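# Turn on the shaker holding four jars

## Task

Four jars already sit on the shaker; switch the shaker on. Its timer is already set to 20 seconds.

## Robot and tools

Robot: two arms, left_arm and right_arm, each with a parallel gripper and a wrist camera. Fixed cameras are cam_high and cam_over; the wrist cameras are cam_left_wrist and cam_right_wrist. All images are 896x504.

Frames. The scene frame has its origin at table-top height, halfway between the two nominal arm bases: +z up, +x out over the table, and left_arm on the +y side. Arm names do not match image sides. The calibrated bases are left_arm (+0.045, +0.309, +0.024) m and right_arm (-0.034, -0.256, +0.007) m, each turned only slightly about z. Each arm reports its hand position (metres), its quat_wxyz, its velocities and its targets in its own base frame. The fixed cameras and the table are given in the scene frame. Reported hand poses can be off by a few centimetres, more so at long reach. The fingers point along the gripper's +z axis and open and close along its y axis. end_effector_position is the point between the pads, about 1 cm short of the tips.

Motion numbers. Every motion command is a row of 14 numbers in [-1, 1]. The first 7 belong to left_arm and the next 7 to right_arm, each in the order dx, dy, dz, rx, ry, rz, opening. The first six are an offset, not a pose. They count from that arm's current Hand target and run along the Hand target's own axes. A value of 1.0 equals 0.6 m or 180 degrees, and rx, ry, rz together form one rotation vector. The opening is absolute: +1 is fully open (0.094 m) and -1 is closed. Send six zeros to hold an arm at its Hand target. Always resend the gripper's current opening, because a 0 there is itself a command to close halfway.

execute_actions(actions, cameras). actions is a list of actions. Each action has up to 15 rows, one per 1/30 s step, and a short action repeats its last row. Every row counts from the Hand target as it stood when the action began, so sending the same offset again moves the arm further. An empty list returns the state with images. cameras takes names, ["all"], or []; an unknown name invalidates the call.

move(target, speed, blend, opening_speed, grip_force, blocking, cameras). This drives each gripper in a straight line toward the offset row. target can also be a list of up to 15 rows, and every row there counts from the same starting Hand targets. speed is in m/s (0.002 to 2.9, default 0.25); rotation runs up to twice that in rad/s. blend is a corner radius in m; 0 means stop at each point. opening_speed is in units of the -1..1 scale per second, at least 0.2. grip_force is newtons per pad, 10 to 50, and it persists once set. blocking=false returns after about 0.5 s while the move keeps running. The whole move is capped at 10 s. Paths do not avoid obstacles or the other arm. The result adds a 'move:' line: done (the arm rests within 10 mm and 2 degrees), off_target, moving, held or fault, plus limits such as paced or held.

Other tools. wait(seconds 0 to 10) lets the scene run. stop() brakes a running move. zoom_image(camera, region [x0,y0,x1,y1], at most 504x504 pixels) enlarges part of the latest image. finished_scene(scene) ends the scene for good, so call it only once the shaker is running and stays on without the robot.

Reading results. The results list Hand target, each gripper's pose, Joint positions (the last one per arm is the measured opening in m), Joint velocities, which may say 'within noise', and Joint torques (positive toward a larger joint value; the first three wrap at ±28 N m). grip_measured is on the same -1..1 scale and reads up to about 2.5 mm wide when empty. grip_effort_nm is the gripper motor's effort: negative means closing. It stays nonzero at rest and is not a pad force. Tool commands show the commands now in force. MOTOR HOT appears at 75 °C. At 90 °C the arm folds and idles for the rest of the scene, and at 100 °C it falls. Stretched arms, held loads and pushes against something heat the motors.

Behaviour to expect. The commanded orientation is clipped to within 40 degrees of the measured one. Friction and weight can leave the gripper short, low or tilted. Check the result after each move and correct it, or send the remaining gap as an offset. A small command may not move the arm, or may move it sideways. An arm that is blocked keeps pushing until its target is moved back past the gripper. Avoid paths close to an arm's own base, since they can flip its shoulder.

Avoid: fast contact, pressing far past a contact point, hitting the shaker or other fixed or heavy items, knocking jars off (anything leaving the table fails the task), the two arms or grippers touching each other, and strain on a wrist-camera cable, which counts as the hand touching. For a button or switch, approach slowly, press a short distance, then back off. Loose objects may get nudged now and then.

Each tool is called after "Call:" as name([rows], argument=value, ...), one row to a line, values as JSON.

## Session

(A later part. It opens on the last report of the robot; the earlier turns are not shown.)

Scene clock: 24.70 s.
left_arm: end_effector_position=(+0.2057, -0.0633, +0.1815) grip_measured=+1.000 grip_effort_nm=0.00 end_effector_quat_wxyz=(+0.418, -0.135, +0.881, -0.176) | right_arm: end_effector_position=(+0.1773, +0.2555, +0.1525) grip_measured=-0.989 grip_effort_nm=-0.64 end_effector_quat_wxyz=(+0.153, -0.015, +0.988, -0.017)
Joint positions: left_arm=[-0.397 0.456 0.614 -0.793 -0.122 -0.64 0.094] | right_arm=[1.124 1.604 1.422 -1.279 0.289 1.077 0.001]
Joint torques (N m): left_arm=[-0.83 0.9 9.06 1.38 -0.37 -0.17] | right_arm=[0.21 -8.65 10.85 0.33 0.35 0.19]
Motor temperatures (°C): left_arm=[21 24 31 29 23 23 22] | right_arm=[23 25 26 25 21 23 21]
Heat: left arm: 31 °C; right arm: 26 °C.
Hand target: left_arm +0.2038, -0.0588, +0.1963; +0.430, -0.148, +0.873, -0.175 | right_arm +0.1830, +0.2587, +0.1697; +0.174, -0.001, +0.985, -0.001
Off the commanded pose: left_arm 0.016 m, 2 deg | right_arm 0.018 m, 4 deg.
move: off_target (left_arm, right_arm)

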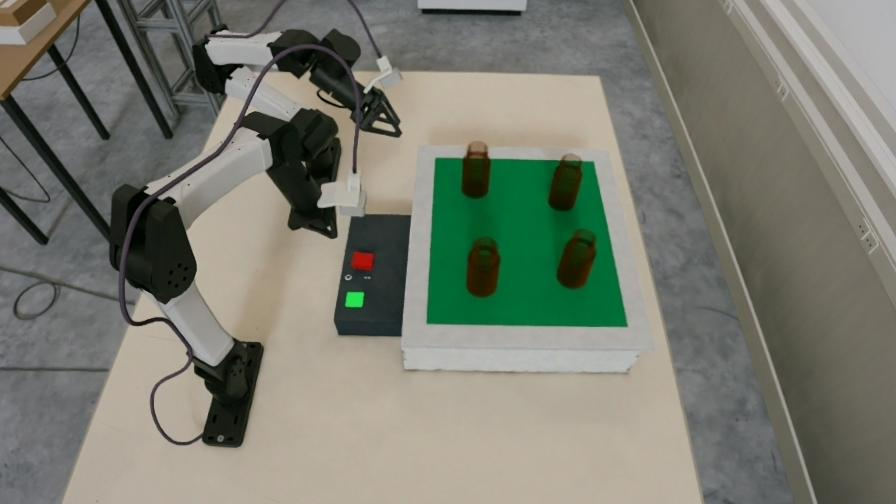

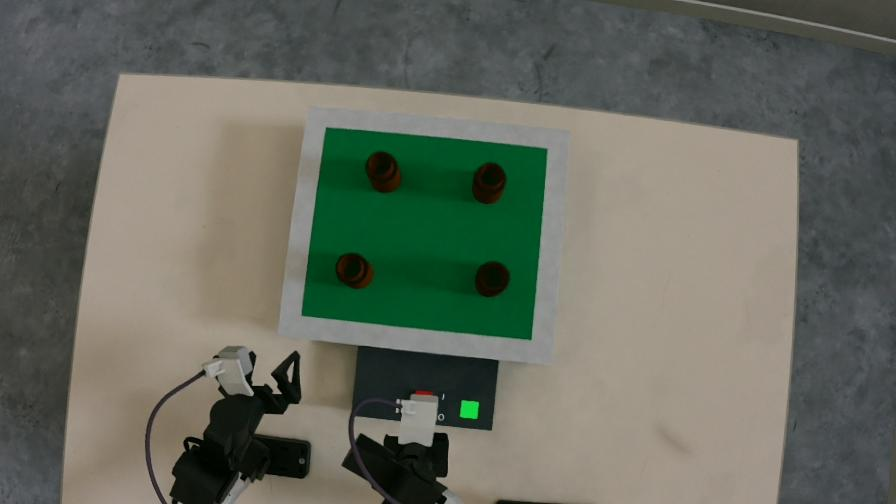

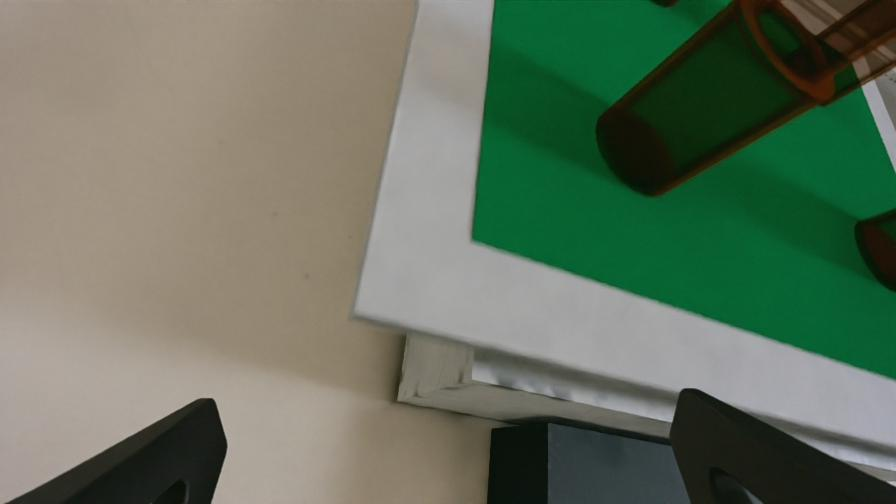

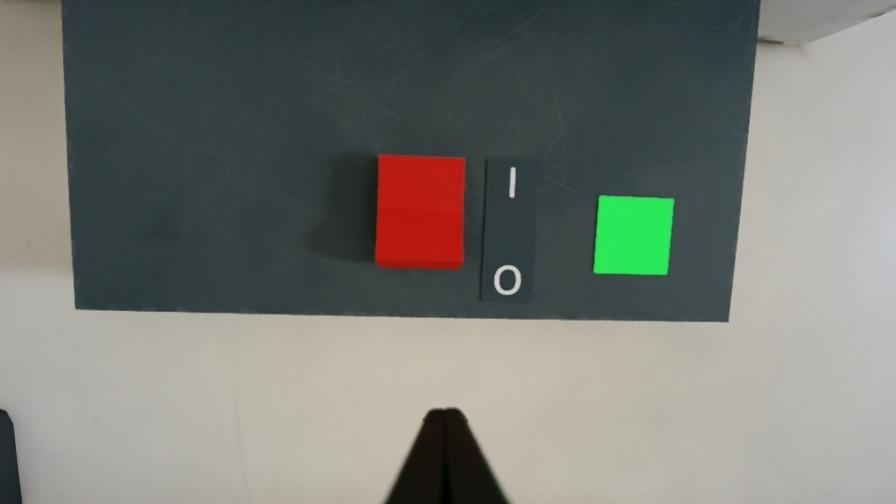

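Call:
wait(seconds=4, cameras=["cam_high","cam_over"])

Scene clock: 28.77 s.
left_arm: end_effector_position=(+0.2057, -0.0633, +0.1815) grip_measured=+1.000 grip_effort_nm=0.00 end_effector_quat_wxyz=(+0.418, -0.135, +0.881, -0.176) | right_arm: end_effector_position=(+0.1773, +0.2555, +0.1525) grip_measured=-0.989 grip_effort_nm=-0.64 end_effector_quat_wxyz=(+0.153, -0.015, +0.988, -0.017)
Joint positions: left_arm=[-0.397 0.456 0.614 -0.793 -0.122 -0.64 0.094] | right_arm=[1.124 1.604 1.422 -1.279 0.289 1.077 0.001]
Joint torques (N m): left_arm=[-0.83 0.91 9.06 1.38 -0.37 -0.17] | right_arm=[0.24 -8.59 10.86 0.33 0.36 0.18]
Heat: left arm: 31 °C; right arm: 27 °C.
Hand target: left_arm +0.2038, -0.0588, +0.1963; +0.430, -0.148, +0.873, -0.175 | right_arm +0.1830, +0.2587, +0.1697; +0.174, -0.001, +0.985, -0.001
Tool commands: left_gripper/opening=+1.0 right_gripper/opening=-1.0
Off the commanded pose: left_arm 0.016 m, 2 deg | right_arm 0.018 m, 4 deg.
wait: 4.00 s; at rest by 0.10 s
Images, in order (width x height): cam_high 896x504, cam_over 896x504.

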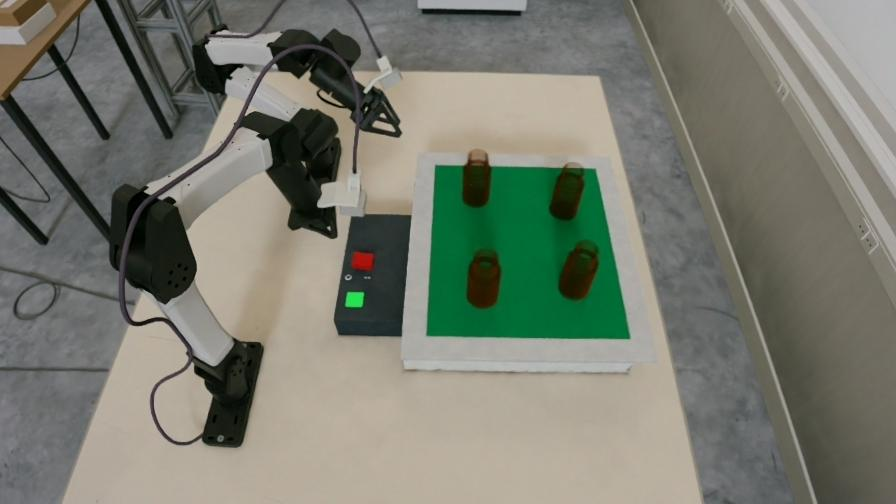

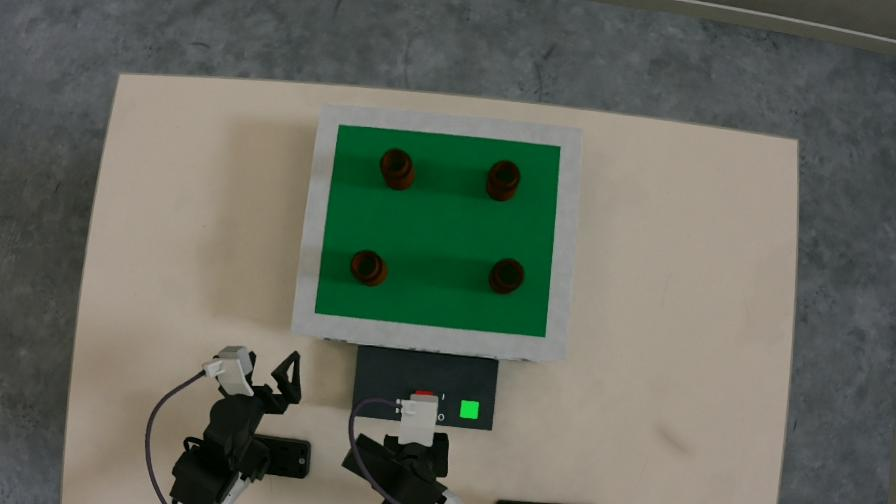

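Call:
wait(seconds=7, cameras=["cam_high","cam_over"])

Call:
wait(seconds=6.5, cameras=["cam_high","cam_over"])

Scene clock: 35.90 s.
left_arm: end_effector_position=(+0.2057, -0.0633, +0.1815) grip_measured=+1.000 grip_effort_nm=0.00 end_effector_quat_wxyz=(+0.418, -0.135, +0.881, -0.176) | right_arm: end_effector_position=(+0.1773, +0.2555, +0.1525) grip_measured=-0.989 grip_effort_nm=-0.64 end_effector_quat_wxyz=(+0.153, -0.015, +0.988, -0.017)
Joint positions: left_arm=[-0.397 0.456 0.614 -0.793 -0.122 -0.64 0.094] | right_arm=[1.124 1.604 1.422 -1.279 0.289 1.077 0.001]
Joint torques (N m): left_arm=[-0.83 0.9 9.06 1.38 -0.37 -0.17] | right_arm=[0.21 -8.64 10.85 0.32 0.35 0.18]
Heat: left arm: 32 °C; right arm: 29 °C.
Hand target: left_arm +0.2038, -0.0588, +0.1963; +0.430, -0.148, +0.873, -0.175 | right_arm +0.1830, +0.2587, +0.1697; +0.174, -0.001, +0.985, -0.001
Tool commands: left_gripper/opening=+1.0 right_gripper/opening=-1.0
Off the commanded pose: left_arm 0.016 m, 2 deg | right_arm 0.018 m, 4 deg.
wait: 7.00 s; at rest by 0.03 s
Images, in order (width x height): cam_high 896x504, cam_over 896x504.

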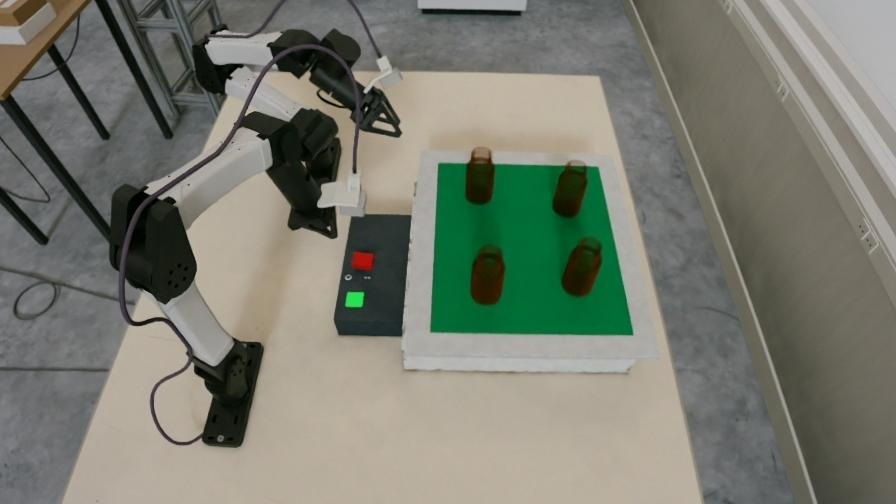

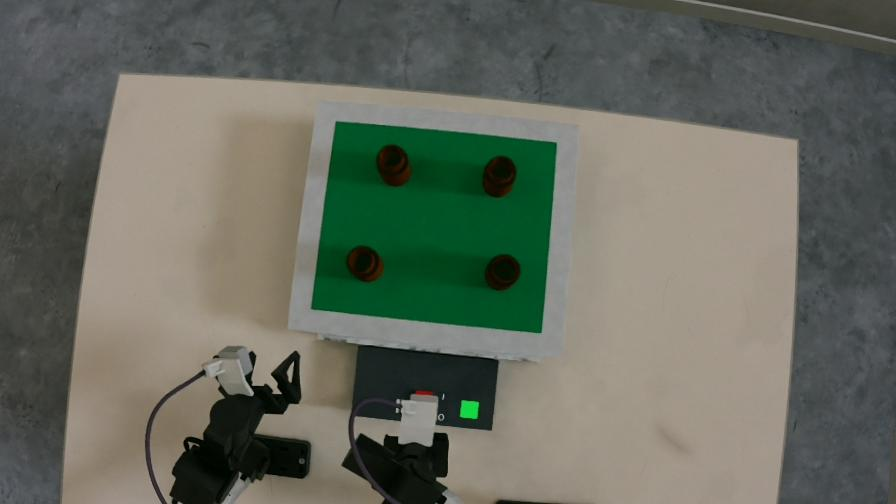

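Scene clock: 42.40 s.
left_arm: end_effector_position=(+0.2057, -0.0633, +0.1815) grip_measured=+1.000 grip_effort_nm=0.01 end_effector_quat_wxyz=(+0.418, -0.135, +0.881, -0.176) | right_arm: end_effector_position=(+0.1773, +0.2555, +0.1525) grip_measured=-0.989 grip_effort_nm=-0.64 end_effector_quat_wxyz=(+0.153, -0.015, +0.988, -0.017)
Joint positions: left_arm=[-0.397 0.456 0.614 -0.793 -0.122 -0.64 0.094] | right_arm=[1.124 1.604 1.422 -1.279 0.289 1.077 0.001]
Joint torques (N m): left_arm=[-0.84 0.91 9.06 1.38 -0.37 -0.17] | right_arm=[0.21 -8.62 10.86 0.32 0.36 0.18]
Heat: left arm: 33 °C; right arm: 30 °C.
Hand target: left_arm +0.2038, -0.0588, +0.1963; +0.430, -0.148, +0.873, -0.175 | right_arm +0.1830, +0.2587, +0.1697; +0.174, -0.001, +0.985, -0.001
Tool commands: left_gripper/opening=+1.0 right_gripper/opening=-1.0
Off the commanded pose: left_arm 0.016 m, 2 deg | right_arm 0.018 m, 4 deg.
wait: 6.50 s; at rest by 0.17 s
Images, in order (width x height): cam_high 896x504, cam_over 896x504.

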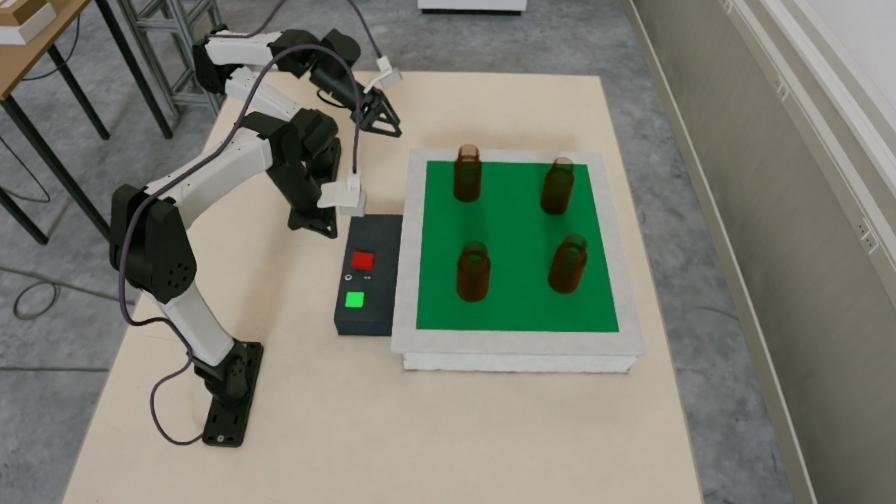

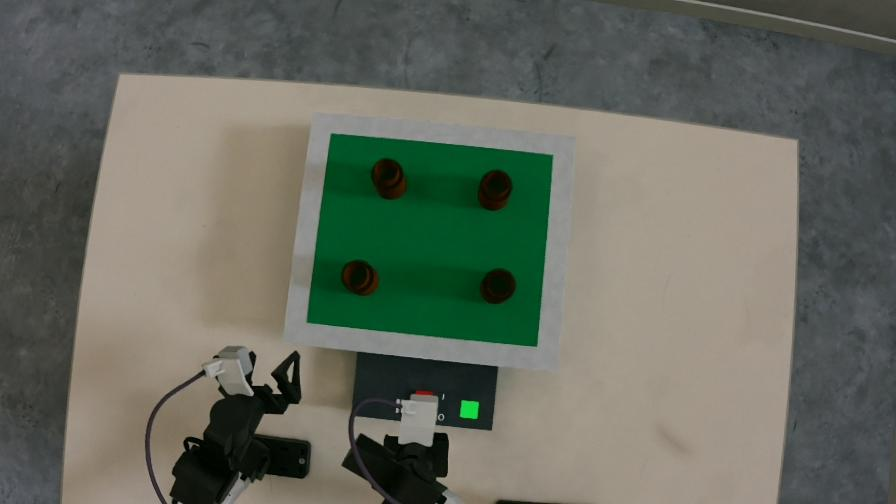

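Call:
wait(seconds=1.5, cameras=["cam_high","cam_over"])

Scene clock: 43.97 s.
left_arm: end_effector_position=(+0.2057, -0.0633, +0.1815) grip_measured=+1.000 grip_effort_nm=0.01 end_effector_quat_wxyz=(+0.418, -0.135, +0.881, -0.176) | right_arm: end_effector_position=(+0.1773, +0.2555, +0.1525) grip_measured=-0.989 grip_effort_nm=-0.64 end_effector_quat_wxyz=(+0.153, -0.015, +0.988, -0.017)
Joint positions: left_arm=[-0.397 0.456 0.614 -0.793 -0.122 -0.64 0.094] | right_arm=[1.124 1.604 1.422 -1.279 0.289 1.077 0.001]
Joint torques (N m): left_arm=[-0.85 0.91 9.06 1.38 -0.37 -0.17] | right_arm=[0.28 -8.65 10.86 0.33 0.35 0.17]
Heat: left arm: 33 °C; right arm: 30 °C.
Hand target: left_arm +0.2038, -0.0588, +0.1963; +0.430, -0.148, +0.873, -0.175 | right_arm +0.1830, +0.2587, +0.1697; +0.174, -0.001, +0.985, -0.001
Tool commands: left_gripper/opening=+1.0 right_gripper/opening=-1.0
Off the commanded pose: left_arm 0.016 m, 2 deg | right_arm 0.018 m, 4 deg.
wait: 1.50 s; at rest by 0.10 s
Images, in order (width x height): cam_high 896x504, cam_over 896x504.

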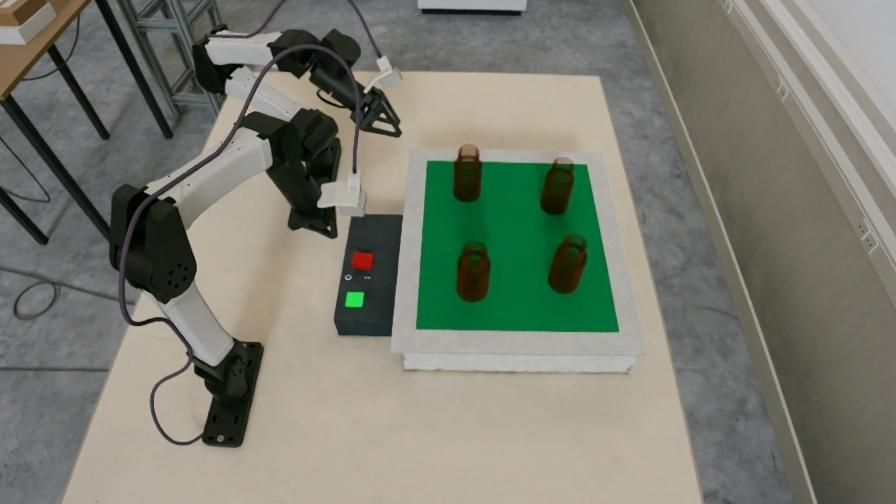

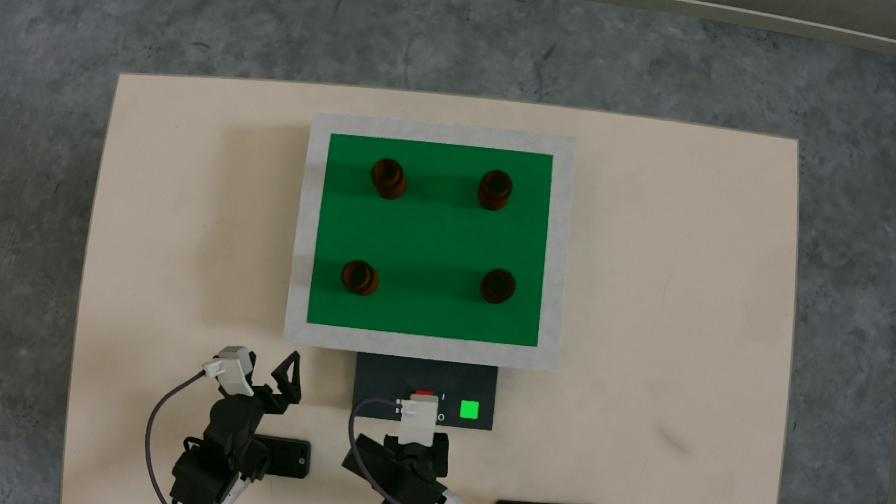

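Call:
finished_scene(scene=1)

The scene is finished: the task was done.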